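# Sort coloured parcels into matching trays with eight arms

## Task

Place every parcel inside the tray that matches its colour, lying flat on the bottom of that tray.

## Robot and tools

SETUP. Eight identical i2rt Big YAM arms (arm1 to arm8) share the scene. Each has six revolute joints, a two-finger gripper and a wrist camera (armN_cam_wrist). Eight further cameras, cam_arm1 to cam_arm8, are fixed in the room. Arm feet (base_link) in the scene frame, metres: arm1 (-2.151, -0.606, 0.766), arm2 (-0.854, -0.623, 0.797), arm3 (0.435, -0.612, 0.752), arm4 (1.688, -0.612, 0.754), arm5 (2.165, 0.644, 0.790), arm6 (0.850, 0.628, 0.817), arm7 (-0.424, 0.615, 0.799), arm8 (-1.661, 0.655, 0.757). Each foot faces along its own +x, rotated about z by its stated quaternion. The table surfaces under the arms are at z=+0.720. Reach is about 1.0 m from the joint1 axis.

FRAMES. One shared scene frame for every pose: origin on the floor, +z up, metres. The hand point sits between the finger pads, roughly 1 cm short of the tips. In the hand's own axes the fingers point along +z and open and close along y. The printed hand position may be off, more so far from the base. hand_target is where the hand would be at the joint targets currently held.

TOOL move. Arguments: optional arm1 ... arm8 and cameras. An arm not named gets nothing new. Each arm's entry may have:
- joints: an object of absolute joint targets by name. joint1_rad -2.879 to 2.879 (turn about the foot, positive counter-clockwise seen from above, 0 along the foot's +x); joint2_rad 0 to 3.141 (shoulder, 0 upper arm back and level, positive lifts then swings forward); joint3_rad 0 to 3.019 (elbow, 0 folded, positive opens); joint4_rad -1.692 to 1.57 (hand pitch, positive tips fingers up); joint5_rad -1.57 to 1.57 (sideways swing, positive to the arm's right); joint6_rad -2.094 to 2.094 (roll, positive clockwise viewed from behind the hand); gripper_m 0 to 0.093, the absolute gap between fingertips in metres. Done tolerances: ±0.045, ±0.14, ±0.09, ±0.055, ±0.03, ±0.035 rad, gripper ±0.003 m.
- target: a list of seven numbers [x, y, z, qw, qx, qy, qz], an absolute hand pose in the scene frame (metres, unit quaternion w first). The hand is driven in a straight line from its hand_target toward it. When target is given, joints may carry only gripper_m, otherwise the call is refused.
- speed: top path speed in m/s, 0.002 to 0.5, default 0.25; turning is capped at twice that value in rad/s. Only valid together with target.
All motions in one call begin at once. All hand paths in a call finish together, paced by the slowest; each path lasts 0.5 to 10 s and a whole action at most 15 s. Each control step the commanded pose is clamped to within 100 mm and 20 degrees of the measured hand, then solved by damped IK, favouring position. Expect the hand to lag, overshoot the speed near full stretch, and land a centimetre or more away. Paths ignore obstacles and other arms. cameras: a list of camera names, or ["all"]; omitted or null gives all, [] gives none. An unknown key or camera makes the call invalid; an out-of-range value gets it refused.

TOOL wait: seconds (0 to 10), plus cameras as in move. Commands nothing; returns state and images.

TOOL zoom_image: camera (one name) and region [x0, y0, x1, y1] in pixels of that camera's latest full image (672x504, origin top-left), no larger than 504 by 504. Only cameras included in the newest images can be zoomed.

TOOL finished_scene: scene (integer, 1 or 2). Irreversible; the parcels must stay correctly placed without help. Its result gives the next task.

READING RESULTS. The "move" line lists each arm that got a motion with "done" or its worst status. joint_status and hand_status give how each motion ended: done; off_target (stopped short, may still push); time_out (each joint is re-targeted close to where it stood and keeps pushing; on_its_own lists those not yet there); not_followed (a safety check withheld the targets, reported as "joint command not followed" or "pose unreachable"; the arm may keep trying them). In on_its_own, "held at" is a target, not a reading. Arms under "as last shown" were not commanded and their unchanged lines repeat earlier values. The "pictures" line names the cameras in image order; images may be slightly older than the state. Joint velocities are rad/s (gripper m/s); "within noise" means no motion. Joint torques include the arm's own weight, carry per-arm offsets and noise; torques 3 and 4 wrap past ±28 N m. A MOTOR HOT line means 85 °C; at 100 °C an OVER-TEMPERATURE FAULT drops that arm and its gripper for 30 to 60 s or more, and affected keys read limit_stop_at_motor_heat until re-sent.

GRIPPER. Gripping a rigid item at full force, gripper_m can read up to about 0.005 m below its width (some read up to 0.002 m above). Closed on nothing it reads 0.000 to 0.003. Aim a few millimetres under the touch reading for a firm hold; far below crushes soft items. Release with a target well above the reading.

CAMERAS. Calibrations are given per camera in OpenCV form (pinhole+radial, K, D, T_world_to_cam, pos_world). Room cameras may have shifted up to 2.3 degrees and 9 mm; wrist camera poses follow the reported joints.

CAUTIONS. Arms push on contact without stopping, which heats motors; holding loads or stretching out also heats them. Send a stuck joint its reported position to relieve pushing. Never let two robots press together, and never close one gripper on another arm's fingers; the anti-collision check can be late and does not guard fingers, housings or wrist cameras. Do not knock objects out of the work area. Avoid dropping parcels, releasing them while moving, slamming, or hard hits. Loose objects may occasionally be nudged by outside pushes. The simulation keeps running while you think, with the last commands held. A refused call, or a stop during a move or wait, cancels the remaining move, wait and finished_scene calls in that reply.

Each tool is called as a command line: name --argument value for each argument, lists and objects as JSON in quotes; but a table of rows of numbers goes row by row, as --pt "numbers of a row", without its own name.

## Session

Done in time. Scene 2.

move --cameras '["cam_arm1","cam_arm2","cam_arm3","cam_arm4","cam_arm5","cam_arm6","cam_arm7","cam_arm8"]'

Scene clock: 0.00 s.
Joint torques (N m): no reading
Heat: arm1: hottest joint1_rad 30 °C; arm2: hottest joint3_rad 30 °C; arm3: hottest joint2_rad 32 °C; arm4: hottest joint3_rad 34 °C; arm5: hottest joint3_rad 32 °C; arm6: hottest joint2_rad 30 °C; arm7: hottest joint3_rad 35 °C; arm8: hottest joint1_rad 29 °C.
Joint velocities: within noise
arm1.joint_positions: joint1_rad=+0.458 joint2_rad=+0.456 joint3_rad=+1.438 joint4_rad=-1.139 joint5_rad=+0.063 joint6_rad=-0.074 gripper_m=+0.09396
arm1.joint_status: not commanded
arm1.hand: x=-1.9866 y=-0.6052 z=+1.4040 quat_wxyz=(-0.650, +0.024, -0.759, +0.041) (m; scene frame)
arm1.hand_target: x=-1.9921 y=-0.6053 z=+1.4119 quat_wxyz=(-0.658, +0.023, -0.752, +0.041) (m; scene frame)
arm1.hand_status: not commanded
arm2.joint_positions: joint1_rad=-0.133 joint2_rad=+0.490 joint3_rad=+1.431 joint4_rad=-1.371 joint5_rad=+0.122 joint6_rad=+0.254 gripper_m=+0.09396
arm2.joint_status: not commanded
arm2.hand: x=-0.9557 y=-0.4897 z=+1.3731 quat_wxyz=(-0.193, +0.711, -0.448, -0.506) (m; scene frame)
arm2.hand_target: x=-0.9532 y=-0.4923 z=+1.3817 quat_wxyz=(-0.195, +0.705, -0.446, -0.516) (m; scene frame)
arm2.hand_status: not commanded
arm3.joint_positions: joint1_rad=+0.288 joint2_rad=+0.566 joint3_rad=+1.355 joint4_rad=-1.309 joint5_rad=+0.227 joint6_rad=-0.408 gripper_m=+0.09396
arm3.joint_status: not commanded
arm3.hand: x=+0.2384 y=-0.5089 z=+1.2929 quat_wxyz=(-0.272, +0.862, -0.018, -0.428) (m; scene frame)
arm3.hand_target: x=+0.2407 y=-0.5098 z=+1.3061 quat_wxyz=(-0.276, +0.854, -0.020, -0.440) (m; scene frame)
arm3.hand_status: not commanded
arm4.joint_positions: joint1_rad=-0.202 joint2_rad=+0.526 joint3_rad=+1.372 joint4_rad=-1.530 joint5_rad=+0.176 joint6_rad=+0.279 gripper_m=+0.09396
arm4.joint_status: not commanded
arm4.hand: x=+1.8391 y=-0.5129 z=+1.2624 quat_wxyz=(-0.405, +0.175, -0.887, -0.138) (m; scene frame)
arm4.hand_target: x=+1.8372 y=-0.5146 z=+1.2716 quat_wxyz=(-0.414, +0.173, -0.882, -0.143) (m; scene frame)
arm4.hand_status: not commanded
arm5.joint_positions: joint1_rad=+0.150 joint2_rad=+0.484 joint3_rad=+1.403 joint4_rad=-1.356 joint5_rad=-0.018 joint6_rad=+0.258 gripper_m=+0.09396
arm5.joint_status: not commanded
arm5.hand: x=+1.9905 y=+0.6571 z=+1.3561 quat_wxyz=(+0.044, +0.831, -0.149, -0.534) (m; scene frame)
arm5.hand_target: x=+1.9935 y=+0.6567 z=+1.3668 quat_wxyz=(+0.045, +0.825, -0.147, -0.545) (m; scene frame)
arm5.hand_status: not commanded
arm6.joint_positions: joint1_rad=+0.005 joint2_rad=+0.600 joint3_rad=+1.377 joint4_rad=-1.425 joint5_rad=+0.198 joint6_rad=-0.419 gripper_m=+0.09396
arm6.joint_status: not commanded
arm6.hand: x=+1.0055 y=+0.4776 z=+1.3387 quat_wxyz=(-0.341, -0.130, -0.883, +0.295) (m; scene frame)
arm6.hand_target: x=+1.0039 y=+0.4787 z=+1.3519 quat_wxyz=(-0.354, -0.130, -0.876, +0.302) (m; scene frame)
arm6.hand_status: not commanded
arm7.joint_positions: joint1_rad=-0.316 joint2_rad=+0.535 joint3_rad=+1.368 joint4_rad=-1.177 joint5_rad=-0.073 joint6_rad=-0.126 gripper_m=+0.09396
arm7.joint_status: not commanded
arm7.hand: x=-0.2873 y=+0.4416 z=+1.3804 quat_wxyz=(-0.508, -0.311, -0.757, +0.270) (m; scene frame)
arm7.hand_target: x=-0.2897 y=+0.4449 z=+1.3917 quat_wxyz=(-0.517, -0.307, -0.750, +0.275) (m; scene frame)
arm7.hand_status: not commanded
arm8.joint_positions: joint1_rad=+0.154 joint2_rad=+0.581 joint3_rad=+1.368 joint4_rad=-1.211 joint5_rad=-0.224 joint6_rad=+0.370 gripper_m=+0.09396
arm8.joint_status: not commanded
arm8.hand: x=-1.7287 y=+0.4302 z=+1.3236 quat_wxyz=(-0.435, -0.755, -0.361, +0.333) (m; scene frame)
arm8.hand_target: x=-1.7273 y=+0.4330 z=+1.3347 quat_wxyz=(-0.441, -0.748, -0.360, +0.341) (m; scene frame)
arm8.hand_status: not commanded
pictures: cam_arm1, cam_arm2, cam_arm3, cam_arm4, cam_arm5, cam_arm6, cam_arm7, cam_arm8

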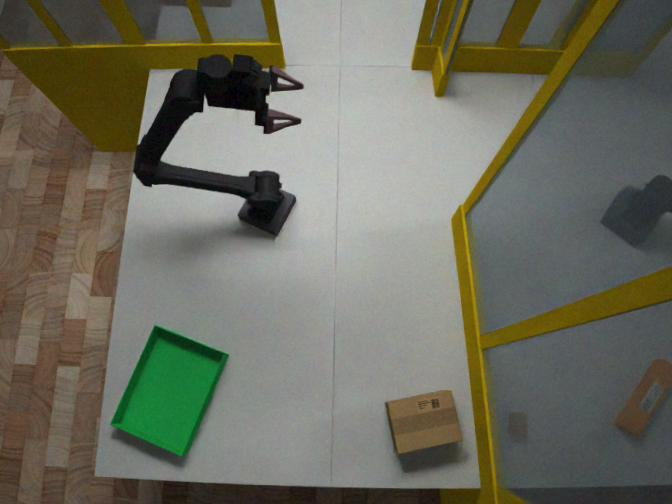

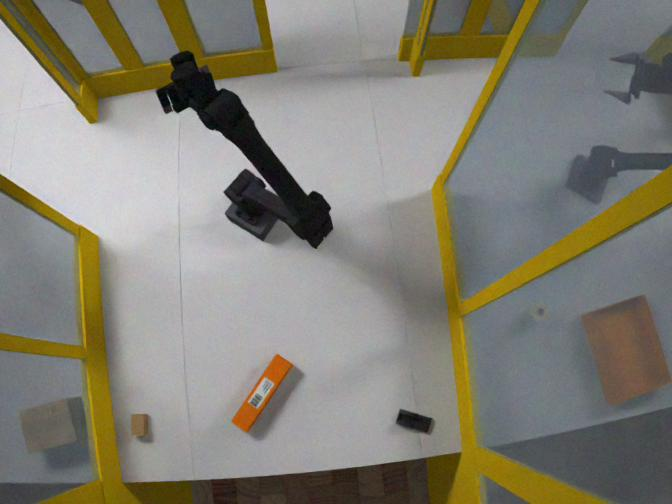

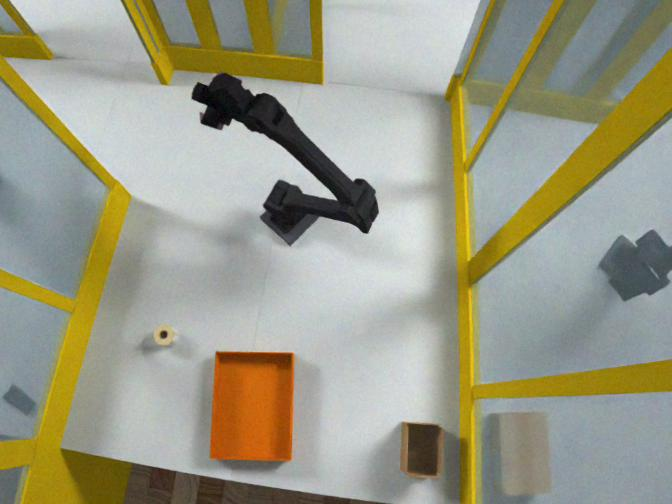

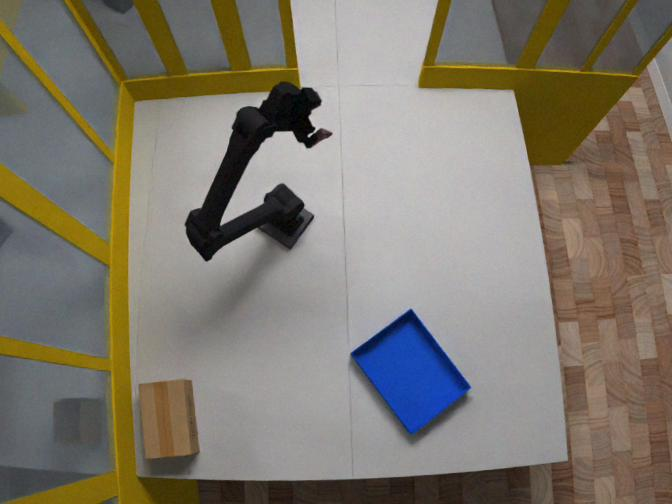

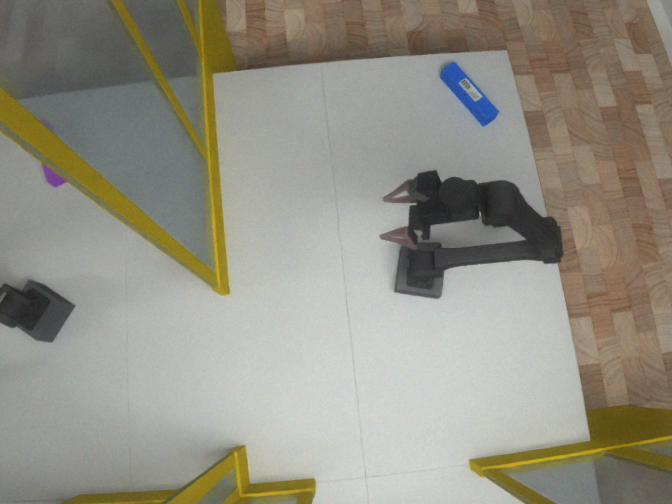

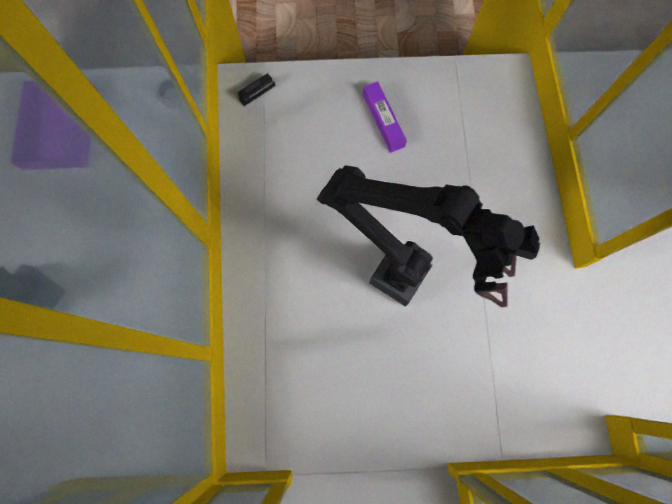

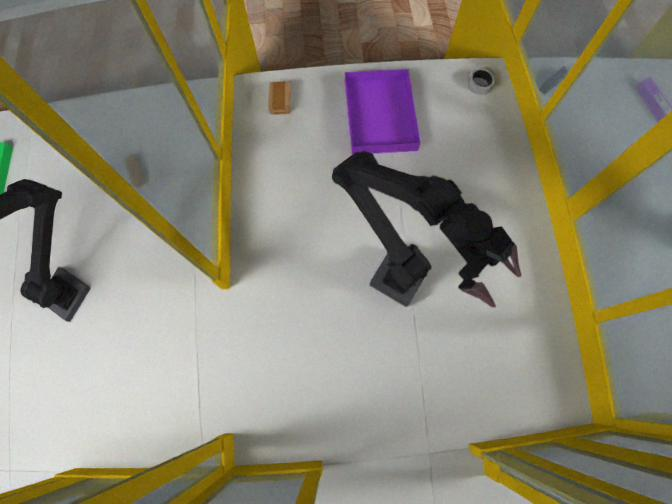

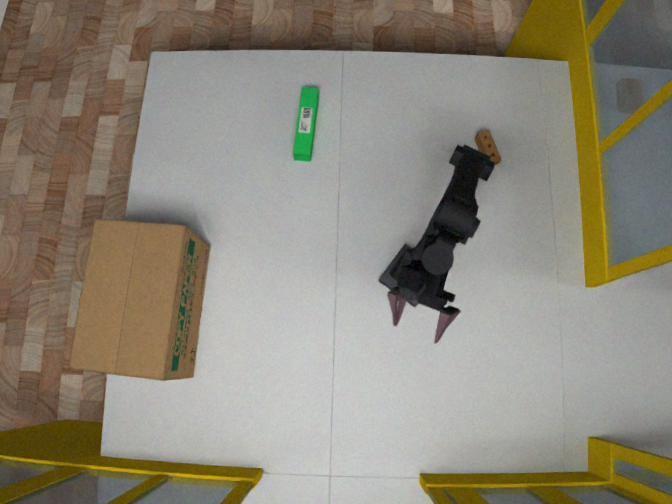

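move --arm8 '{"joints":{"joint1_rad":-1.937,"joint2_rad":0.9,"joint3_rad":1.3,"joint4_rad":-1.5,"joint5_rad":0,"joint6_rad":0.65}}' --arm2 '{"joints":{"joint1_rad":2.173,"joint2_rad":0.9,"joint3_rad":1.3,"joint4_rad":-1.5,"joint5_rad":0,"joint6_rad":0.62}}' --arm6 '{"joints":{"joint1_rad":2.208,"joint2_rad":0.9,"joint3_rad":1.3,"joint4_rad":-1.5,"joint5_rad":0,"joint6_rad":-0.31}}' --arm5 '{"joints":{"joint1_rad":-1.717,"joint2_rad":0.9,"joint3_rad":1.3,"joint4_rad":-1.5,"joint5_rad":0,"joint6_rad":-0.91}}' --cameras '[]'

move --arm8 '{"target":[-2.018,1.178,0.88,0,-0.688,0.725,0],"speed":0.35}' --arm2 '{"target":[-0.890,-1.236,0.88,0,0.9026,0.4305,0],"speed":0.35}' --arm6 '{"target":[0.837,1.30,0.88,0,-0.814,0.581,0],"speed":0.35}' --arm5 '{"target":[2.453,1.31,0.88,0,-0.860,0.5105,0],"speed":0.35}' --cameras '["arm2_cam_wrist","arm5_cam_wrist","arm6_cam_wrist","arm8_cam_wrist"]'

Scene clock: 69.63 s.
Joint torques (N m): arm1=[1.32 5.71 7.58 1.92 0.1 -0.01] | arm2=[0.85 -5.07 9.68 0.94 -0.03 0.05] | arm3=[-0.56 1.26 10.18 1.62 -0.05 0.01] | arm4=[-0.03 3.43 9.95 1.76 0.01 0.03] | arm5=[-1.14 -2.43 8.47 0.68 -0.24 -0.16] | arm6=[0.15 -3.14 10.21 0.55 0 0.01] | arm7=[-0.32 1.61 10.44 1.59 -0.1 0.13] | arm8=[1.2 -3.78 11.07 0.24 0.02 -0.01]
Heat: arm1: hottest joint3_rad 32 °C; arm2: hottest joint3_rad 35 °C; arm3: hottest joint3_rad 32 °C; arm4: hottest joint3_rad 40 °C; arm5: hottest joint3_rad 35 °C; arm6: hottest joint3_rad 34 °C; arm7: hottest joint3_rad 43 °C; arm8: hottest joint3_rad 36 °C.
move: arm2 done; arm5 done; arm6 done; arm8 done
Joint velocities: within noise
arm1, arm3, arm4, arm7: as last shown
arm2.joint_positions: joint1_rad=+2.165 joint2_rad=+0.908 joint3_rad=+1.286 joint4_rad=-1.490 joint5_rad=+0.002 joint6_rad=+0.607 gripper_m=+0.09400
arm2.joint_status: all done
arm2.hand: x=-0.8751 y=-0.9287 z=+1.1883 quat_wxyz=(+0.197, +0.878, +0.422, -0.113) (m; scene frame)
arm2.hand_target: x=-0.8722 y=-0.9258 z=+1.1961 quat_wxyz=(+0.204, +0.877, +0.420, -0.113) (m; scene frame)
arm2.hand_status: not commanded
arm5.joint_positions: joint1_rad=-1.709 joint2_rad=+0.908 joint3_rad=+1.279 joint4_rad=-1.489 joint5_rad=+0.000 joint6_rad=-0.900 gripper_m=+0.09398
arm5.joint_status: all done
arm5.hand: x=+2.2826 y=+0.9236 z=+1.1807 quat_wxyz=(-0.226, +0.838, -0.496, -0.030) (m; scene frame)
arm5.hand_target: x=+2.2837 y=+0.9197 z=+1.1915 quat_wxyz=(-0.235, +0.836, -0.494, -0.029) (m; scene frame)
arm5.hand_status: not commanded
arm6.joint_positions: joint1_rad=+2.199 joint2_rad=+0.915 joint3_rad=+1.281 joint4_rad=-1.492 joint5_rad=+0.000 joint6_rad=-0.319 gripper_m=+0.09399
arm6.joint_status: all done
arm6.hand: x=+0.8477 y=+0.9356 z=+1.2038 quat_wxyz=(-0.178, +0.793, -0.568, -0.130) (m; scene frame)
arm6.hand_target: x=+0.8449 y=+0.9312 z=+1.2162 quat_wxyz=(-0.187, +0.791, -0.565, -0.140) (m; scene frame)
arm6.hand_status: not commanded
arm8.joint_positions: joint1_rad=-1.932 joint2_rad=+0.911 joint3_rad=+1.289 joint4_rad=-1.490 joint5_rad=-0.002 joint6_rad=+0.643 gripper_m=+0.09400
arm8.joint_status: all done
arm8.hand: x=-1.8354 y=+0.9086 z=+1.1491 quat_wxyz=(+0.036, -0.675, +0.702, +0.224) (m; scene frame)
arm8.hand_target: x=-1.8314 y=+0.9062 z=+1.1561 quat_wxyz=(+0.037, -0.670, +0.705, +0.230) (m; scene frame)
arm8.hand_status: not commanded
pictures: none
No camera images: "cameras" was empty.

Scene clock: 72.43 s.
Joint torques (N m): arm1=[1.26 5.77 7.53 1.99 0.1 -0.01] | arm2=[0.85 -22.3 11.14 0.1 -0.05 0.08] | arm3=[-0.67 1.26 10.18 1.63 -0.05 0] | arm4=[-0.03 3.43 9.96 1.77 0.01 0.03] | arm5=[-1.32 -19.49 10.3 -0.49 -0.24 -0.11] | arm6=[0.09 -16.26 12.23 -0.2 0.01 -0.01] | arm7=[-0.44 1.61 10.48 1.61 -0.08 0.12] | arm8=[1.44 -19.25 14.19 -0.62 0.03 0.03]
Heat: arm1: hottest joint3_rad 32 °C; arm2: hottest joint3_rad 36 °C; arm3: hottest joint3_rad 32 °C; arm4: hottest joint3_rad 40 °C; arm5: hottest joint3_rad 35 °C; arm6: hottest joint3_rad 34 °C; arm7: hottest joint3_rad 43 °C; arm8: hottest joint3_rad 36 °C.
move: arm2 off_target; arm5 off_target; arm6 off_target; arm8 off_target
Joint velocities: within noise
arm1, arm3, arm4, arm7: as last shown
arm2.joint_positions: joint1_rad=+2.166 joint2_rad=+2.016 joint3_rad=+1.681 joint4_rad=-1.261 joint5_rad=+0.002 joint6_rad=+0.609 gripper_m=+0.09400
arm2.joint_status: not commanded
arm2.hand: x=-0.8941 y=-1.2222 z=+0.8681 quat_wxyz=(-0.012, +0.901, +0.433, +0.006) (m; scene frame)
arm2.hand_target: x=-0.8899 y=-1.2354 z=+0.8801 quat_wxyz=(+0.000, +0.903, +0.431, +0.000) (m; scene frame)
arm2.hand_status: off_target (0.019 m and 1.6 deg from the pose sent, 0.435 m and 26.2 deg at the start)
arm5.joint_positions: joint1_rad=-1.711 joint2_rad=+2.382 joint3_rad=+2.318 joint4_rad=-1.543 joint5_rad=+0.000 joint6_rad=-0.901 gripper_m=+0.09398
arm5.joint_status: not commanded
arm5.hand: x=+2.4439 y=+1.3022 z=+0.8668 quat_wxyz=(+0.015, +0.860, -0.510, +0.003) (m; scene frame)
arm5.hand_target: x=+2.4527 y=+1.3093 z=+0.8803 quat_wxyz=(-0.001, +0.860, -0.511, +0.000) (m; scene frame)
arm5.hand_status: off_target (0.018 m and 1.7 deg from the pose sent, 0.518 m and 26.4 deg at the start)
arm6.joint_positions: joint1_rad=+2.200 joint2_rad=+2.187 joint3_rad=+1.913 joint4_rad=-1.328 joint5_rad=+0.000 joint6_rad=-0.319 gripper_m=+0.09399
arm6.joint_status: not commanded
arm6.hand: x=+0.8431 y=+1.2843 z=+0.8680 quat_wxyz=(+0.013, +0.814, -0.581, +0.009) (m; scene frame)
arm6.hand_target: x=+0.8369 y=+1.2991 z=+0.8803 quat_wxyz=(+0.000, +0.814, -0.581, +0.000) (m; scene frame)
arm6.hand_status: off_target (0.021 m and 1.8 deg from the pose sent, 0.488 m and 25.5 deg at the start)
arm8.joint_positions: joint1_rad=-1.932 joint2_rad=+2.038 joint3_rad=+1.821 joint4_rad=-1.383 joint5_rad=-0.002 joint6_rad=+0.646 gripper_m=+0.09400
arm8.joint_status: not commanded
arm8.hand: x=-2.0124 y=+1.1648 z=+0.8671 quat_wxyz=(-0.003, -0.692, +0.722, -0.014) (m; scene frame)
arm8.hand_target: x=-2.0176 y=+1.1774 z=+0.8801 quat_wxyz=(+0.000, -0.688, +0.725, +0.000) (m; scene frame)
arm8.hand_status: off_target (0.019 m and 1.8 deg from the pose sent, 0.422 m and 26.3 deg at the start)
pictures: arm2_cam_wrist, arm5_cam_wrist, arm6_cam_wrist, arm8_cam_wrist
camera_calibration:
arm2_cam_wrist: T_world_to_cam=[[-0.777603, 0.628054, 0.0297087, 0.0454423], [0.51646, 0.61106, 0.599895, 0.692247], [0.358613, 0.481823, -0.799527, 1.72418], [0, 0, 0, 1]] pos_world=[-0.940496, -1.2823, 0.961904]
arm5_cam_wrist: T_world_to_cam=[[0.882916, 0.469229, -0.0168426, -2.75306], [0.38874, -0.710406, 0.58669, -0.525936], [0.263327, -0.524545, -0.809637, 0.865481], [0, 0, 0, 1]] pos_world=[2.40727, 1.37217, 0.962917]
arm6_cam_wrist: T_world_to_cam=[[0.943584, 0.331114, -0.00356254, -1.21911], [0.267093, -0.754694, 0.599248, 0.229853], [0.195731, -0.566392, -0.800556, 1.3816], [0, 0, 0, 1]] pos_world=[0.818523, 1.35966, 0.963962]
arm8_cam_wrist: T_world_to_cam=[[0.998866, -0.0472307, 0.00595205, 2.06096], [-0.0410224, -0.790571, 0.610994, 0.312775], [-0.0241521, -0.610546, -0.791613, 1.4696], [0, 0, 0, 1]] pos_world=[-2.0103, 1.24187, 0.959985]

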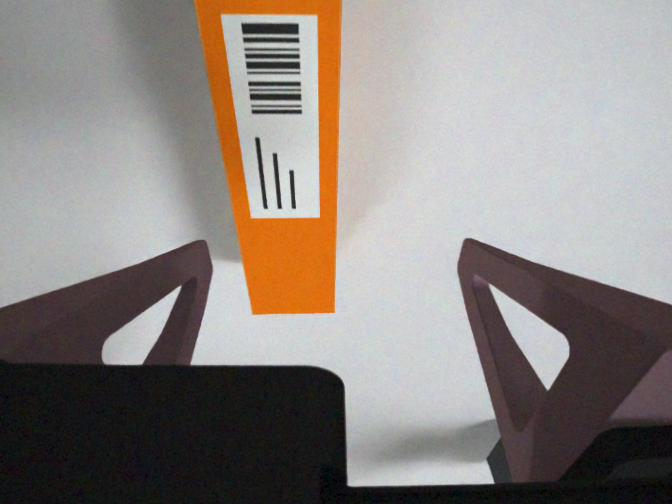

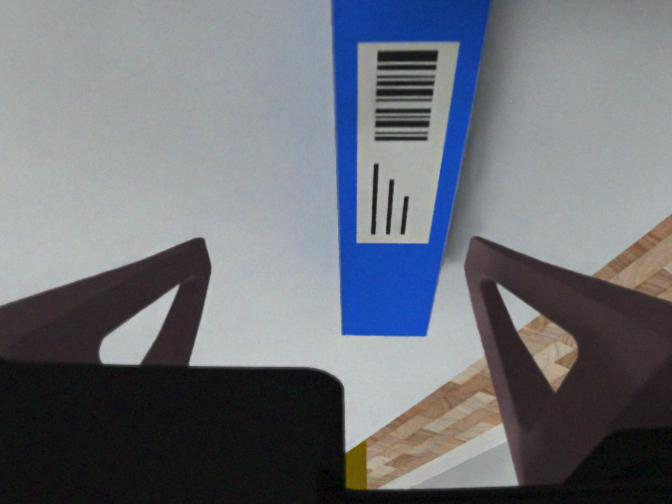

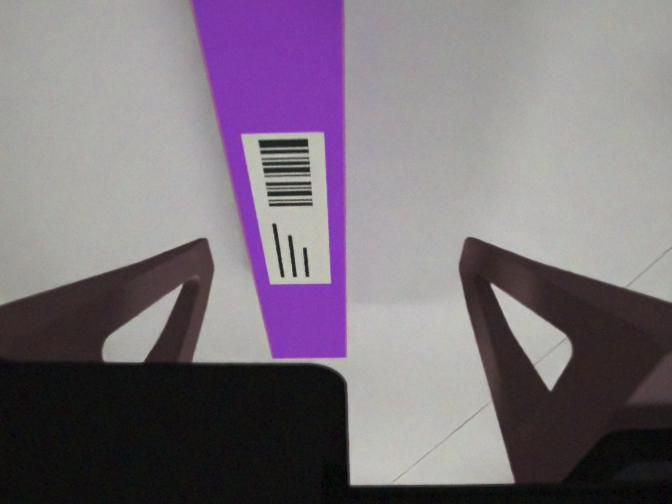

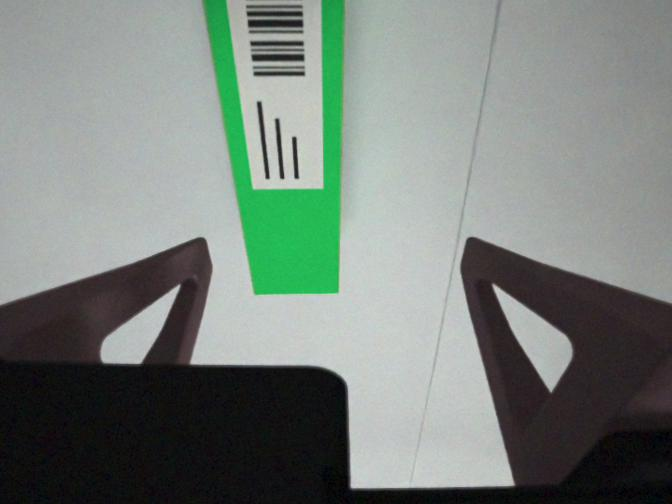

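move --arm8 '{"target":[-2.040,1.193,0.752,0,-0.688,0.725,0],"speed":0.16}' --arm2 '{"target":[-0.880,-1.248,0.750,0,0.9026,0.4305,0],"speed":0.16}' --arm6 '{"target":[0.832,1.252,0.753,0,-0.814,0.581,0],"speed":0.16}' --arm5 '{"target":[2.471,1.317,0.752,0,-0.860,0.5105,0],"speed":0.16}' --cameras '["arm2_cam_wrist","arm5_cam_wrist","arm6_cam_wrist","arm8_cam_wrist"]'

Scene clock: 150.27 s.
Joint torques (N m): arm1=[1.14 5.66 7.58 1.96 0.08 0.02] | arm2=[0.79 -23 7.65 0.9 -0.04 0.08] | arm3=[-0.56 1.2 10.19 1.63 -0.05 0] | arm4=[-0.03 3.43 9.96 1.77 0.01 0.03] | arm5=[-1.44 -20.37 7.66 0.81 -0.31 -0.15] | arm6=[0.32 -15.44 7.25 0.57 0.08 0] | arm7=[-0.26 1.49 10.47 1.61 -0.09 0.12] | arm8=[2.37 -20.6 9.96 0.25 0.04 0.03]
Heat: arm1: hottest joint3_rad 33 °C; arm2: hottest joint3_rad 38 °C; arm3: hottest joint3_rad 33 °C; arm4: hottest joint3_rad 42 °C; arm5: hottest joint3_rad 40 °C; arm6: hottest joint3_rad 43 °C; arm7: hottest joint3_rad 46 °C; arm8: hottest joint3_rad 43 °C.
move: arm2 done; arm5 done; arm6 done; arm8 done
Joint velocities: within noise
arm1, arm3, arm4, arm7: as last shown
arm2.joint_positions: joint1_rad=+2.184 joint2_rad=+2.184 joint3_rad=+1.645 joint4_rad=-1.035 joint5_rad=+0.002 joint6_rad=+0.626 gripper_m=+0.09400
arm2.joint_status: not commanded
arm2.hand: x=-0.8846 y=-1.2443 z=+0.7556 quat_wxyz=(-0.003, +0.901, +0.433, +0.000) (m; scene frame)
arm2.hand_target: x=-0.8799 y=-1.2479 z=+0.7501 quat_wxyz=(+0.000, +0.903, +0.431, +0.000) (m; scene frame)
arm2.hand_status: done (0.008 m and 0.5 deg from the pose sent, 0.122 m and 1.6 deg at the start)
arm5.joint_positions: joint1_rad=-1.728 joint2_rad=+2.515 joint3_rad=+2.264 joint4_rad=-1.346 joint5_rad=+0.001 joint6_rad=-0.917 gripper_m=+0.09398
arm5.joint_status: not commanded
arm5.hand: x=+2.4631 y=+1.3129 z=+0.7528 quat_wxyz=(+0.009, +0.859, -0.511, +0.002) (m; scene frame)
arm5.hand_target: x=+2.4709 y=+1.3167 z=+0.7520 quat_wxyz=(+0.000, +0.860, -0.510, +0.000) (m; scene frame)
arm5.hand_status: done (0.009 m and 1.1 deg from the pose sent, 0.119 m and 1.7 deg at the start)
arm6.joint_positions: joint1_rad=+2.208 joint2_rad=+2.210 joint3_rad=+1.633 joint4_rad=-1.002 joint5_rad=-0.002 joint6_rad=-0.310 gripper_m=+0.09399
arm6.joint_status: not commanded
arm6.hand: x=+0.8387 y=+1.2485 z=+0.7569 quat_wxyz=(+0.004, +0.813, -0.582, +0.002) (m; scene frame)
arm6.hand_target: x=+0.8321 y=+1.2519 z=+0.7530 quat_wxyz=(+0.000, +0.814, -0.581, +0.000) (m; scene frame)
arm6.hand_status: done (0.009 m and 0.5 deg from the pose sent, 0.120 m and 1.8 deg at the start)
arm8.joint_positions: joint1_rad=-1.928 joint2_rad=+2.209 joint3_rad=+1.815 joint4_rad=-1.181 joint5_rad=-0.002 joint6_rad=+0.659 gripper_m=+0.09400
arm8.joint_status: not commanded
arm8.hand: x=-2.0341 y=+1.1918 z=+0.7582 quat_wxyz=(-0.001, -0.689, +0.725, -0.003) (m; scene frame)
arm8.hand_target: x=-2.0398 y=+1.1929 z=+0.7521 quat_wxyz=(+0.000, -0.688, +0.725, +0.000) (m; scene frame)
arm8.hand_status: done (0.009 m and 0.3 deg from the pose sent, 0.122 m and 1.8 deg at the start)
pictures: arm2_cam_wrist, arm5_cam_wrist, arm6_cam_wrist, arm8_cam_wrist
camera_calibration:
arm2_cam_wrist: T_world_to_cam=[[-0.777777, 0.628303, 0.0172621, 0.0795441], [0.517174, 0.62412, 0.585667, 0.795993], [0.357203, 0.464446, -0.810368, 1.62681], [0, 0, 0, 1]] pos_world=[-0.930899, -1.30234, 0.850753]
arm5_cam_wrist: T_world_to_cam=[[0.883855, 0.467697, -0.00775062, -2.7841], [0.384488, -0.716971, 0.581482, -0.435754], [0.266401, -0.516926, -0.813522, 0.75906], [0, 0, 0, 1]] pos_world=[2.42607, 1.38207, 0.849317]
arm6_cam_wrist: T_world_to_cam=[[0.943981, 0.329991, 0.0024799, -1.20702], [0.267216, -0.768771, 0.581022, 0.301754], [0.193639, -0.547811, -0.813884, 1.26185], [0, 0, 0, 1]] pos_world=[0.814424, 1.32154, 0.85467]
arm8_cam_wrist: T_world_to_cam=[[0.998333, -0.057082, -0.00852471, 2.10615], [-0.0407774, -0.802143, 0.595738, 0.425643], [-0.040844, -0.594397, -0.803134, 1.35477], [0, 0, 0, 1]] pos_world=[-2.02995, 1.26692, 0.852446]

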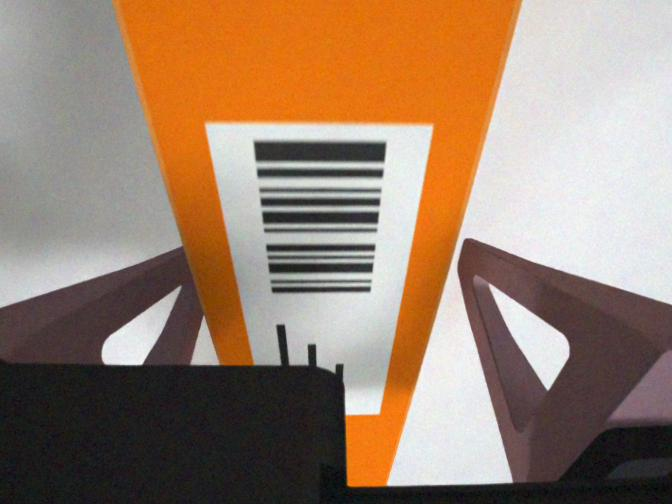

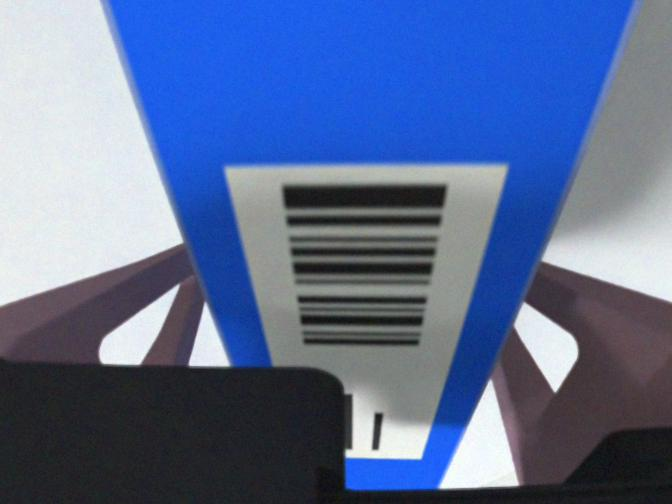

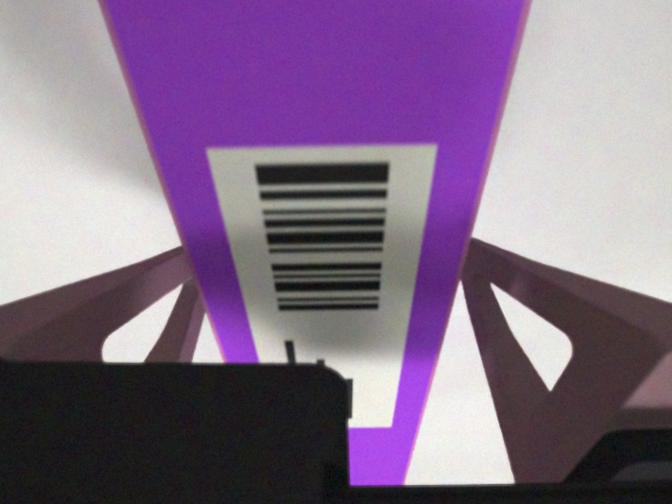

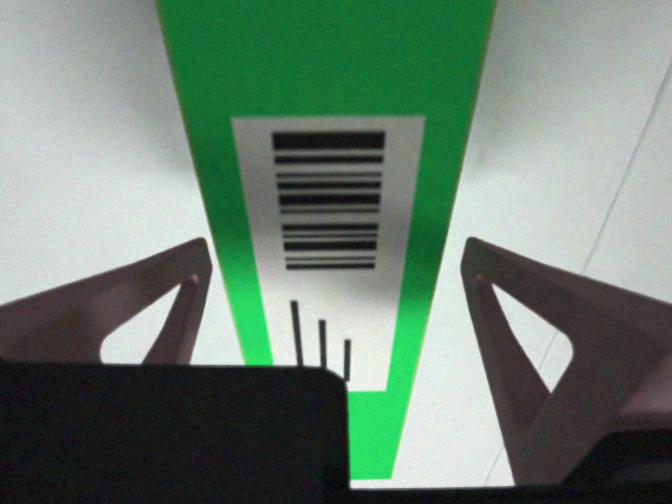

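move --arm8 '{"joints":{"gripper_m":0.03}}' --arm2 '{"joints":{"gripper_m":0.03}}' --arm6 '{"joints":{"gripper_m":0.03}}' --arm5 '{"joints":{"gripper_m":0.03}}' --cameras '[]'

move --arm8 '{"target":[-2.030,1.183,0.92,0,-0.688,0.725,0],"speed":0.3}' --arm2 '{"target":[-0.880,-1.235,0.92,0,0.9026,0.4305,0],"speed":0.3}' --arm6 '{"target":[0.837,1.24,0.92,0,-0.814,0.581,0],"speed":0.3}' --arm5 '{"target":[2.460,1.305,0.92,0,-0.860,0.5105,0],"speed":0.3}' --cameras '[]'

move --arm8 '{"joints":{"joint2_rad":1.3,"joint3_rad":1.4,"joint4_rad":-1.66}}' --arm2 '{"joints":{"joint2_rad":1.3,"joint3_rad":1.4,"joint4_rad":-1.66}}' --arm6 '{"joints":{"joint2_rad":1.3,"joint3_rad":1.4,"joint4_rad":-1.66}}' --arm5 '{"joints":{"joint2_rad":1.3,"joint3_rad":1.4,"joint4_rad":-1.66}}' --cameras '[]'

move --arm8 '{"joints":{"joint1_rad":0.353,"joint5_rad":0,"joint6_rad":-0.25}}' --arm2 '{"joints":{"joint1_rad":-2.323,"joint5_rad":0,"joint6_rad":0.16}}' --arm6 '{"joints":{"joint1_rad":-1.246,"joint5_rad":0,"joint6_rad":-0.293}}' --arm5 '{"joints":{"joint1_rad":1.539,"joint5_rad":0,"joint6_rad":-0.293}}' --cameras '["cam_arm2"]'

Scene clock: 171.67 s.
Joint torques (N m): arm1=[1.44 5.95 7.54 2.02 0.12 0.01] | arm2=[0.79 -23 7.65 0.85 0 0.07] | arm3=[-0.56 1.14 10.18 1.61 -0.03 0] | arm4=[-0.03 3.43 9.96 1.76 0.01 0.03] | arm5=[-1.08 -19.9 7.6 0.55 -0.23 -0.16] | arm6=[0.21 -15.44 7.24 0.55 0.07 -0.02] | arm7=[-0.44 1.67 10.44 1.58 -0.09 0.13] | arm8=[2.43 -20.78 9.89 0.29 0.03 0.04]
Heat: arm1: hottest joint3_rad 33 °C; arm2: hottest joint3_rad 39 °C; arm3: hottest joint3_rad 33 °C; arm4: hottest joint3_rad 42 °C; arm5: hottest joint3_rad 41 °C; arm6: hottest joint3_rad 39 °C; arm7: hottest joint3_rad 46 °C; arm8: hottest joint2_rad 40 °C.
move: arm2 off_target; arm5 off_target; arm6 off_target; arm8 off_target
Joint velocities: within noise
arm1, arm3, arm4, arm7: as last shown
arm2.joint_positions: joint1_rad=+2.184 joint2_rad=+2.184 joint3_rad=+1.645 joint4_rad=-1.034 joint5_rad=+0.001 joint6_rad=+0.627 gripper_m=+0.05868
arm2.joint_status: gripper_m off_target (ended at +0.05872, target +0.03000)
arm2.hand: x=-0.8844 y=-1.2446 z=+0.7556 quat_wxyz=(-0.002, +0.901, +0.433, +0.000) (m; scene frame)
arm2.hand_target: x=-0.8799 y=-1.2479 z=+0.7501 quat_wxyz=(+0.000, +0.903, +0.431, +0.000) (m; scene frame)
arm2.hand_status: not commanded
arm5.joint_positions: joint1_rad=-1.728 joint2_rad=+2.515 joint3_rad=+2.264 joint4_rad=-1.345 joint5_rad=+0.000 joint6_rad=-0.918 gripper_m=+0.05863
arm5.joint_status: gripper_m off_target (ended at +0.05866, target +0.03000)
arm5.hand: x=+2.4630 y=+1.3132 z=+0.7527 quat_wxyz=(+0.009, +0.860, -0.511, +0.002) (m; scene frame)
arm5.hand_target: x=+2.4709 y=+1.3167 z=+0.7521 quat_wxyz=(+0.000, +0.860, -0.511, +0.000) (m; scene frame)
arm5.hand_status: not commanded
arm6.joint_positions: joint1_rad=+2.208 joint2_rad=+2.210 joint3_rad=+1.633 joint4_rad=-1.001 joint5_rad=-0.001 joint6_rad=-0.308 gripper_m=+0.05966
arm6.joint_status: gripper_m off_target (ended at +0.05970, target +0.03000)
arm6.hand: x=+0.8385 y=+1.2487 z=+0.7569 quat_wxyz=(+0.003, +0.813, -0.582, +0.002) (m; scene frame)
arm6.hand_target: x=+0.8320 y=+1.2519 z=+0.7530 quat_wxyz=(+0.000, +0.814, -0.581, +0.000) (m; scene frame)
arm6.hand_status: not commanded
arm8.joint_positions: joint1_rad=-1.927 joint2_rad=+2.209 joint3_rad=+1.815 joint4_rad=-1.180 joint5_rad=-0.002 joint6_rad=+0.660 gripper_m=+0.06016
arm8.joint_status: gripper_m off_target (ended at +0.06019, target +0.03000)
arm8.hand: x=-2.0344 y=+1.1919 z=+0.7582 quat_wxyz=(-0.001, -0.689, +0.725, -0.002) (m; scene frame)
arm8.hand_target: x=-2.0400 y=+1.1928 z=+0.7521 quat_wxyz=(+0.000, -0.688, +0.725, +0.000) (m; scene frame)
arm8.hand_status: not commanded
pictures: none
No camera images: "cameras" was empty.

Scene clock: 173.47 s.
Joint torques (N m): arm1=[1.14 5.48 7.62 1.99 0.12 0.02] | arm2=[0.73 -21.01 11.03 0.14 0 0.06] | arm3=[-0.5 1.26 10.18 1.58 -0.05 -0.01] | arm4=[-0.03 3.43 9.96 1.77 0.01 0.03] | arm5=[-1.03 -20.72 10.3 -0.18 -0.26 -0.09] | arm6=[-0.26 -15.68 11.67 -0.25 0.07 -0.09] | arm7=[-0.32 1.49 10.41 1.58 -0.09 0.11] | arm8=[2.2 -19.43 14.26 -0.58 0.03 0]
Heat: arm1: hottest joint3_rad 33 °C; arm2: hottest joint3_rad 39 °C; arm3: hottest joint3_rad 33 °C; arm4: hottest joint3_rad 42 °C; arm5: hottest joint3_rad 41 °C; arm6: hottest joint3_rad 39 °C; arm7: hottest joint3_rad 46 °C; arm8: hottest joint2_rad 40 °C.
move: arm2 off_target; arm5 off_target; arm6 off_target; arm8 off_target
Joint velocities: within noise
arm1, arm3, arm4, arm7: as last shown
arm2.joint_positions: joint1_rad=+2.184 joint2_rad=+1.973 joint3_rad=+1.743 joint4_rad=-1.350 joint5_rad=+0.001 joint6_rad=+0.627 gripper_m=+0.05868
arm2.joint_status: not commanded
arm2.hand: x=-0.8834 y=-1.2246 z=+0.9161 quat_wxyz=(-0.005, +0.901, +0.433, +0.002) (m; scene frame)
arm2.hand_target: x=-0.8799 y=-1.2347 z=+0.9199 quat_wxyz=(+0.000, +0.903, +0.431, +0.000) (m; scene frame)
arm2.hand_status: off_target (0.012 m and 0.7 deg from the pose sent, 0.165 m and 0.4 deg at the start)
arm5.joint_positions: joint1_rad=-1.728 joint2_rad=+2.388 joint3_rad=+2.416 joint4_rad=-1.646 joint5_rad=+0.000 joint6_rad=-0.918 gripper_m=+0.05863
arm5.joint_status: not commanded
arm5.hand: x=+2.4553 y=+1.2962 z=+0.9005 quat_wxyz=(+0.020, +0.860, -0.511, +0.003) (m; scene frame)
arm5.hand_target: x=+2.4596 y=+1.3041 z=+0.9201 quat_wxyz=(-0.001, +0.860, -0.510, +0.000) (m; scene frame)
arm5.hand_status: off_target (0.022 m and 2.3 deg from the pose sent, 0.167 m and 1.0 deg at the start; pose on its path clipped on 8 of 54 steps)
arm6.joint_positions: joint1_rad=+2.208 joint2_rad=+2.011 joint3_rad=+1.695 joint4_rad=-1.303 joint5_rad=-0.001 joint6_rad=-0.308 gripper_m=+0.05966
arm6.joint_status: not commanded
arm6.hand: x=+0.8390 y=+1.2242 z=+0.8969 quat_wxyz=(+0.020, +0.813, -0.582, +0.014) (m; scene frame)
arm6.hand_target: x=+0.8370 y=+1.2389 z=+0.9200 quat_wxyz=(+0.000, +0.814, -0.581, +0.000) (m; scene frame)
arm6.hand_status: off_target (0.028 m and 2.7 deg from the pose sent, 0.163 m and 0.5 deg at the start; pose on its path clipped on 4 of 54 steps)
arm8.joint_positions: joint1_rad=-1.927 joint2_rad=+2.049 joint3_rad=+1.959 joint4_rad=-1.500 joint5_rad=-0.001 joint6_rad=+0.660 gripper_m=+0.06016
arm8.joint_status: not commanded
arm8.hand: x=-2.0220 y=+1.1742 z=+0.9120 quat_wxyz=(-0.002, -0.689, +0.725, -0.010) (m; scene frame)
arm8.hand_target: x=-2.0298 y=+1.1825 z=+0.9199 quat_wxyz=(+0.000, -0.688, +0.725, +0.000) (m; scene frame)
arm8.hand_status: off_target (0.014 m and 1.2 deg from the pose sent, 0.162 m and 0.3 deg at the start; pose on its path clipped on 6 of 54 steps)
pictures: none
No camera images: "cameras" was empty.

Scene clock: 175.17 s.
Joint torques (N m): arm1=[1.61 6.07 7.51 1.99 0.11 -0.02] | arm2=[0.73 -10.75 8.61 0.34 0 0.06] | arm3=[-0.73 1.26 10.18 1.63 -0.05 0] | arm4=[-0.03 3.43 9.95 1.76 0.01 0.03] | arm5=[-1.03 -8.29 7.43 0.08 -0.31 -0.11] | arm6=[-0.38 -6.3 8.92 -0.02 0.07 -0.09] | arm7=[-0.38 1.73 10.48 1.57 -0.1 0.12] | arm8=[2.14 -8.12 9.77 -0.35 0.02 0]
Heat: arm1: hottest joint3_rad 33 °C; arm2: hottest joint3_rad 39 °C; arm3: hottest joint3_rad 33 °C; arm4: hottest joint3_rad 42 °C; arm5: hottest joint3_rad 41 °C; arm6: hottest joint3_rad 39 °C; arm7: hottest joint3_rad 46 °C; arm8: hottest joint3_rad 40 °C.
move: arm2 done; arm5 done; arm6 done; arm8 done
Joint velocities: within noise
arm1, arm3, arm4, arm7: as last shown
arm2.joint_positions: joint1_rad=+2.184 joint2_rad=+1.296 joint3_rad=+1.398 joint4_rad=-1.654 joint5_rad=+0.001 joint6_rad=+0.627 gripper_m=+0.05868
arm2.joint_status: all done
arm2.hand: x=-0.8723 y=-0.9919 z=+1.1035 quat_wxyz=(+0.007, +0.901, +0.433, -0.005) (m; scene frame)
arm2.hand_target: x=-0.8697 y=-0.9915 z=+1.1029 quat_wxyz=(+0.004, +0.903, +0.431, -0.002) (m; scene frame)
arm2.hand_status: not commanded
arm5.joint_positions: joint1_rad=-1.728 joint2_rad=+1.309 joint3_rad=+1.391 joint4_rad=-1.654 joint5_rad=+0.000 joint6_rad=-0.918 gripper_m=+0.05863
arm5.joint_status: all done
arm5.hand: x=+2.3143 y=+0.9799 z=+1.0926 quat_wxyz=(-0.003, +0.860, -0.511, +0.000) (m; scene frame)
arm5.hand_target: x=+2.3142 y=+0.9788 z=+1.0989 quat_wxyz=(-0.009, +0.860, -0.510, -0.001) (m; scene frame)
arm5.hand_status: not commanded
arm6.joint_positions: joint1_rad=+2.208 joint2_rad=+1.295 joint3_rad=+1.393 joint4_rad=-1.654 joint5_rad=-0.001 joint6_rad=-0.308 gripper_m=+0.05966
arm6.joint_status: all done
arm6.hand: x=+0.8435 y=+0.9961 z=+1.1221 quat_wxyz=(-0.006, +0.813, -0.582, -0.005) (m; scene frame)
arm6.hand_target: x=+0.8426 y=+0.9968 z=+1.1231 quat_wxyz=(-0.004, +0.814, -0.581, -0.003) (m; scene frame)
arm6.hand_status: not commanded
arm8.joint_positions: joint1_rad=-1.927 joint2_rad=+1.291 joint3_rad=+1.402 joint4_rad=-1.656 joint5_rad=-0.001 joint6_rad=+0.660 gripper_m=+0.06016
arm8.joint_status: all done
arm8.hand: x=-1.8714 y=+0.9582 z=+1.0668 quat_wxyz=(+0.001, -0.688, +0.725, +0.012) (m; scene frame)
arm8.hand_target: x=-1.8722 y=+0.9577 z=+1.0631 quat_wxyz=(+0.001, -0.688, +0.725, +0.005) (m; scene frame)
arm8.hand_status: not commanded
pictures: none
No camera images: "cameras" was empty.

Scene clock: 178.07 s.
Joint torques (N m): arm1=[1.32 5.6 7.61 2.02 0.11 0.02] | arm2=[-0.15 -12.34 8.54 0.2 -0.04 -0.18] | arm3=[-0.62 1.26 10.17 1.59 -0.05 0] | arm4=[-0.03 3.43 9.95 1.77 0.01 0.03] | arm5=[-0.21 -8.7 7.49 -0.05 -0.13 0.02] | arm6=[-1.2 -8.35 8.92 -0.06 -0.02 -0.02] | arm7=[-0.21 1.61 10.48 1.61 -0.1 0.11] | arm8=[2.37 -9.99 9.76 -0.32 -0.03 -0.1]
Heat: arm1: hottest joint3_rad 33 °C; arm2: hottest joint3_rad 39 °C; arm3: hottest joint3_rad 33 °C; arm4: hottest joint3_rad 42 °C; arm5: hottest joint3_rad 41 °C; arm6: hottest joint3_rad 39 °C; arm7: hottest joint3_rad 46 °C; arm8: hottest joint3_rad 40 °C.
move: arm2 done; arm5 done; arm6 done; arm8 done
Joint velocities: within noise
arm1, arm3, arm4, arm7: as last shown
arm2.joint_positions: joint1_rad=-2.319 joint2_rad=+1.312 joint3_rad=+1.398 joint4_rad=-1.651 joint5_rad=+0.001 joint6_rad=+0.172 gripper_m=+0.05866
arm2.joint_status: all done
arm2.hand: x=-0.4862 y=-0.5638 z=+1.0984 quat_wxyz=(-0.003, -0.005, -1.000, +0.000) (m; scene frame)
arm2.hand_target: x=-0.4899 y=-0.5659 z=+1.1032 quat_wxyz=(-0.005, -0.001, -1.000, -0.001) (m; scene frame)
arm2.hand_status: not commanded
arm5.joint_positions: joint1_rad=+1.534 joint2_rad=+1.316 joint3_rad=+1.391 joint4_rad=-1.654 joint5_rad=-0.001 joint6_rad=-0.303 gripper_m=+0.05855
arm5.joint_status: all done
arm5.hand: x=+2.0546 y=+0.2877 z=+1.0848 quat_wxyz=(-0.002, +0.705, +0.709, +0.007) (m; scene frame)
arm5.hand_target: x=+2.0567 y=+0.2893 z=+1.0937 quat_wxyz=(+0.002, +0.707, +0.707, -0.001) (m; scene frame)
arm5.hand_status: not commanded
arm6.joint_positions: joint1_rad=-1.239 joint2_rad=+1.320 joint3_rad=+1.393 joint4_rad=-1.654 joint5_rad=+0.001 joint6_rad=-0.300 gripper_m=+0.05978
arm6.joint_status: all done
arm6.hand: x=+0.7450 y=+0.2714 z=+1.1136 quat_wxyz=(+0.003, -0.702, -0.712, -0.004) (m; scene frame)
arm6.hand_target: x=+0.7435 y=+0.2754 z=+1.1231 quat_wxyz=(-0.003, -0.707, -0.707, +0.005) (m; scene frame)
arm6.hand_status: not commanded
arm8.joint_positions: joint1_rad=+0.349 joint2_rad=+1.311 joint3_rad=+1.402 joint4_rad=-1.656 joint5_rad=-0.002 joint6_rad=-0.243 gripper_m=+0.06016
arm8.joint_status: all done
arm8.hand: x=-1.7559 y=+0.2957 z=+1.0604 quat_wxyz=(-0.002, -0.712, -0.702, +0.002) (m; scene frame)
arm8.hand_target: x=-1.7539 y=+0.2988 z=+1.0637 quat_wxyz=(-0.003, -0.708, -0.706, +0.005) (m; scene frame)
arm8.hand_status: not commanded
pictures: cam_arm2

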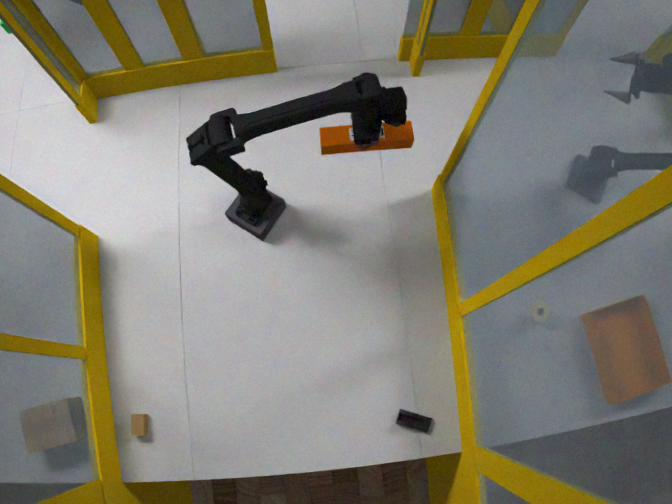

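move --arm8 '{"target":[-1.83,0.0,0.85,0,0.7071,0.7071,0],"speed":0.35}' --arm2 '{"target":[-0.21,-0.49,0.85,0,0,1,0],"speed":0.35}' --arm6 '{"target":[0.66,0.0,0.85,0,0.7071,0.7071,0],"speed":0.35}' --arm5 '{"target":[1.97,0.0,0.85,0,0.7071,0.7071,0],"speed":0.35}' --arm1 '{"joints":{"joint1_rad":1.506,"joint2_rad":0.9,"joint3_rad":1.3,"joint4_rad":-1.5,"joint5_rad":0,"joint6_rad":-0.49}}' --arm4 '{"joints":{"joint1_rad":0.187,"joint2_rad":0.9,"joint3_rad":1.3,"joint4_rad":-1.5,"joint5_rad":0,"joint6_rad":-0.43}}' --arm3 '{"joints":{"joint1_rad":-1.318,"joint2_rad":0.9,"joint3_rad":1.3,"joint4_rad":-1.5,"joint5_rad":0,"joint6_rad":-0.353}}' --arm7 '{"joints":{"joint1_rad":-1.103,"joint2_rad":0.9,"joint3_rad":1.3,"joint4_rad":-1.5,"joint5_rad":0,"joint6_rad":-0.171}}' --cameras '["cam_arm1","cam_arm2","cam_arm6","cam_arm5"]'

Scene clock: 204.07 s.
Joint torques (N m): arm1=[1.85 -2.43 9.57 0.62 -0.01 -0.05] | arm2=[0.85 -24.59 11.38 0.14 -0.01 0.08] | arm3=[-1.85 -6.3 10.88 0.44 -0.26 0.12] | arm4=[1.26 -2.96 11.1 1.5 -0.15 -0.02] | arm5=[-0.26 -20.01 9.84 0.02 -0.07 0.07] | arm6=[-1.2 -16.44 11.89 -0.24 -0.03 -0.03] | arm7=[-1.2 -3.66 10.59 0.46 -0.01 0.03] | arm8=[2.37 -21.54 14.53 -0.64 -0.05 -0.09]
Heat: arm1: hottest joint3_rad 34 °C; arm2: hottest joint3_rad 40 °C; arm3: hottest joint3_rad 33 °C; arm4: hottest joint3_rad 42 °C; arm5: hottest joint3_rad 39 °C; arm6: hottest joint3_rad 37 °C; arm7: hottest joint3_rad 46 °C; arm8: hottest joint3_rad 40 °C.
move: arm1 done; arm2 off_target; arm3 done; arm4 done; arm5 off_target; arm6 off_target; arm7 done; arm8 off_target
Joint velocities: within noise
arm1.joint_positions: joint1_rad=+1.493 joint2_rad=+0.895 joint3_rad=+1.292 joint4_rad=-1.488 joint5_rad=+0.001 joint6_rad=-0.482 gripper_m=+0.09399
arm1.joint_status: all done
arm1.hand: x=-2.0060 y=-0.3359 z=+1.1614 quat_wxyz=(-0.225, +0.681, -0.694, -0.063) (m; scene frame)
arm1.hand_target: x=-2.0100 y=-0.3348 z=+1.1625 quat_wxyz=(-0.220, +0.689, -0.687, -0.063) (m; scene frame)
arm1.hand_status: not commanded
arm2.joint_positions: joint1_rad=-2.283 joint2_rad=+2.162 joint3_rad=+1.835 joint4_rad=-1.275 joint5_rad=+0.001 joint6_rad=+0.191 gripper_m=+0.05866
arm2.joint_status: not commanded
arm2.hand: x=-0.2231 y=-0.4973 z=+0.8361 quat_wxyz=(+0.015, +0.003, -1.000, +0.003) (m; scene frame)
arm2.hand_target: x=-0.2107 y=-0.4902 z=+0.8501 quat_wxyz=(+0.000, +0.000, -1.000, +0.000) (m; scene frame)
arm2.hand_status: off_target (0.020 m and 1.8 deg from the pose sent, 0.379 m and 0.7 deg at the start)
arm3.joint_positions: joint1_rad=-1.304 joint2_rad=+0.916 joint3_rad=+1.282 joint4_rad=-1.489 joint5_rad=+0.003 joint6_rad=-0.367 gripper_m=+0.09397
arm3.joint_status: all done
arm3.hand: x=+0.5380 y=-0.3240 z=+1.1412 quat_wxyz=(-0.206, +0.697, -0.681, -0.091) (m; scene frame)
arm3.hand_target: x=+0.5396 y=-0.3305 z=+1.1528 quat_wxyz=(-0.216, +0.686, -0.688, -0.097) (m; scene frame)
arm3.hand_status: not commanded
arm4.joint_positions: joint1_rad=+0.173 joint2_rad=+0.905 joint3_rad=+1.292 joint4_rad=-1.510 joint5_rad=+0.001 joint6_rad=-0.421 gripper_m=+0.09398
arm4.joint_status: all done
arm4.hand: x=+1.8227 y=-0.3361 z=+1.1420 quat_wxyz=(-0.201, +0.682, -0.699, -0.077) (m; scene frame)
arm4.hand_target: x=+1.8195 y=-0.3326 z=+1.1483 quat_wxyz=(-0.211, +0.688, -0.690, -0.082) (m; scene frame)
arm4.hand_status: not commanded
arm5.joint_positions: joint1_rad=+1.534 joint2_rad=+2.205 joint3_rad=+1.912 joint4_rad=-1.319 joint5_rad=+0.000 joint6_rad=-0.302 gripper_m=+0.05855
arm5.joint_status: not commanded
arm5.hand: x=+1.9718 y=+0.0164 z=+0.8249 quat_wxyz=(-0.010, +0.705, +0.709, +0.022) (m; scene frame)
arm5.hand_target: x=+1.9703 y=+0.0011 z=+0.8502 quat_wxyz=(+0.000, +0.707, +0.707, +0.000) (m; scene frame)
arm5.hand_status: off_target (0.030 m and 2.8 deg from the pose sent, 0.381 m and 0.9 deg at the start)
arm6.joint_positions: joint1_rad=-1.239 joint2_rad=+2.175 joint3_rad=+1.797 joint4_rad=-1.231 joint5_rad=+0.001 joint6_rad=-0.300 gripper_m=+0.05978
arm6.joint_status: not commanded
arm6.hand: x=+0.6699 y=+0.0158 z=+0.8344 quat_wxyz=(+0.009, -0.702, -0.712, -0.016) (m; scene frame)
arm6.hand_target: x=+0.6602 y=+0.0009 z=+0.8504 quat_wxyz=(+0.000, -0.707, -0.707, +0.000) (m; scene frame)
arm6.hand_status: off_target (0.024 m and 2.3 deg from the pose sent, 0.388 m and 1.0 deg at the start)
arm7.joint_positions: joint1_rad=-1.094 joint2_rad=+0.901 joint3_rad=+1.296 joint4_rad=-1.489 joint5_rad=-0.002 joint6_rad=-0.162 gripper_m=+0.09396
arm7.joint_status: all done
arm7.hand: x=-0.4731 y=+0.3126 z=+1.1965 quat_wxyz=(-0.137, -0.687, -0.687, +0.190) (m; scene frame)
arm7.hand_target: x=-0.4757 y=+0.3154 z=+1.1975 quat_wxyz=(-0.133, -0.688, -0.688, +0.190) (m; scene frame)
arm7.hand_status: not commanded
arm8.joint_positions: joint1_rad=+0.349 joint2_rad=+2.189 joint3_rad=+1.987 joint4_rad=-1.403 joint5_rad=-0.002 joint6_rad=-0.244 gripper_m=+0.06016
arm8.joint_status: not commanded
arm8.hand: x=-1.8294 y=+0.0147 z=+0.8356 quat_wxyz=(+0.008, -0.711, -0.703, -0.015) (m; scene frame)
arm8.hand_target: x=-1.8298 y=+0.0008 z=+0.8502 quat_wxyz=(+0.000, -0.707, -0.707, +0.000) (m; scene frame)
arm8.hand_status: off_target (0.021 m and 2.1 deg from the pose sent, 0.370 m and 0.9 deg at the start)
pictures: cam_arm1, cam_arm2, cam_arm5, cam_arm6

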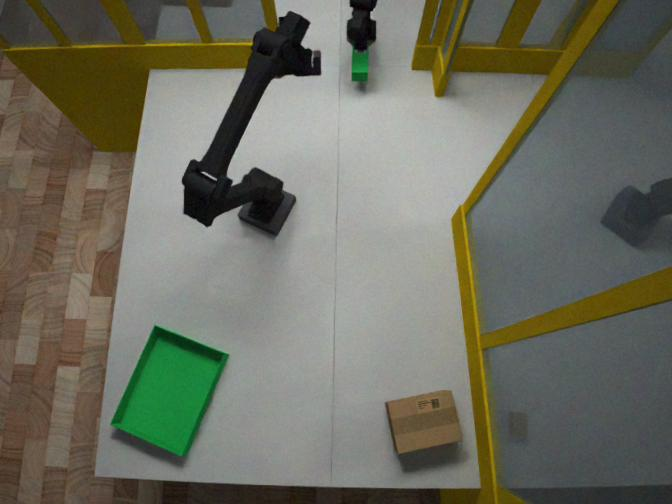

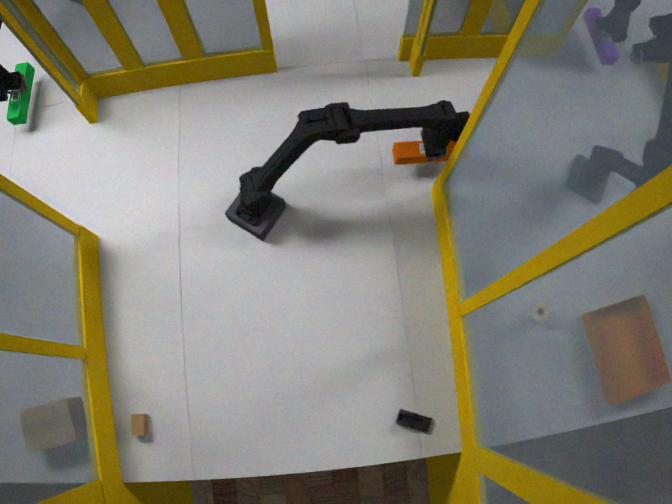

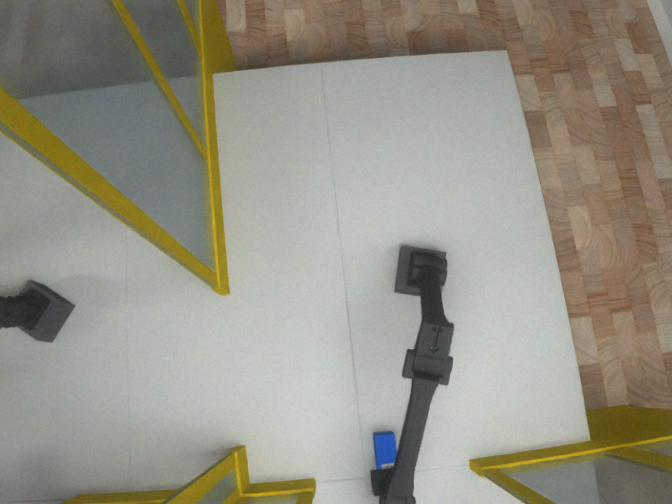

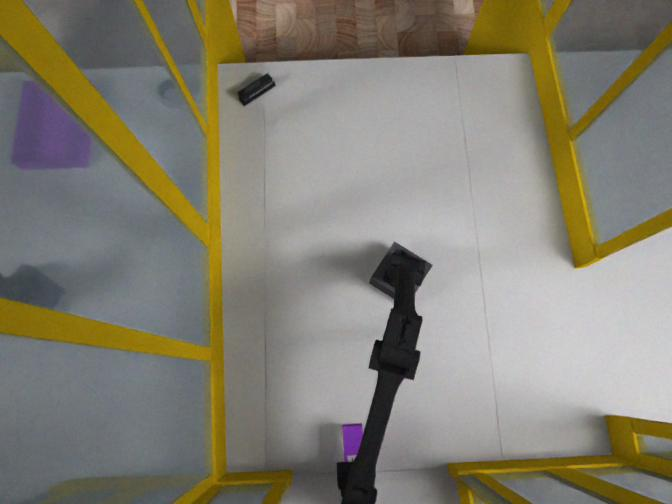

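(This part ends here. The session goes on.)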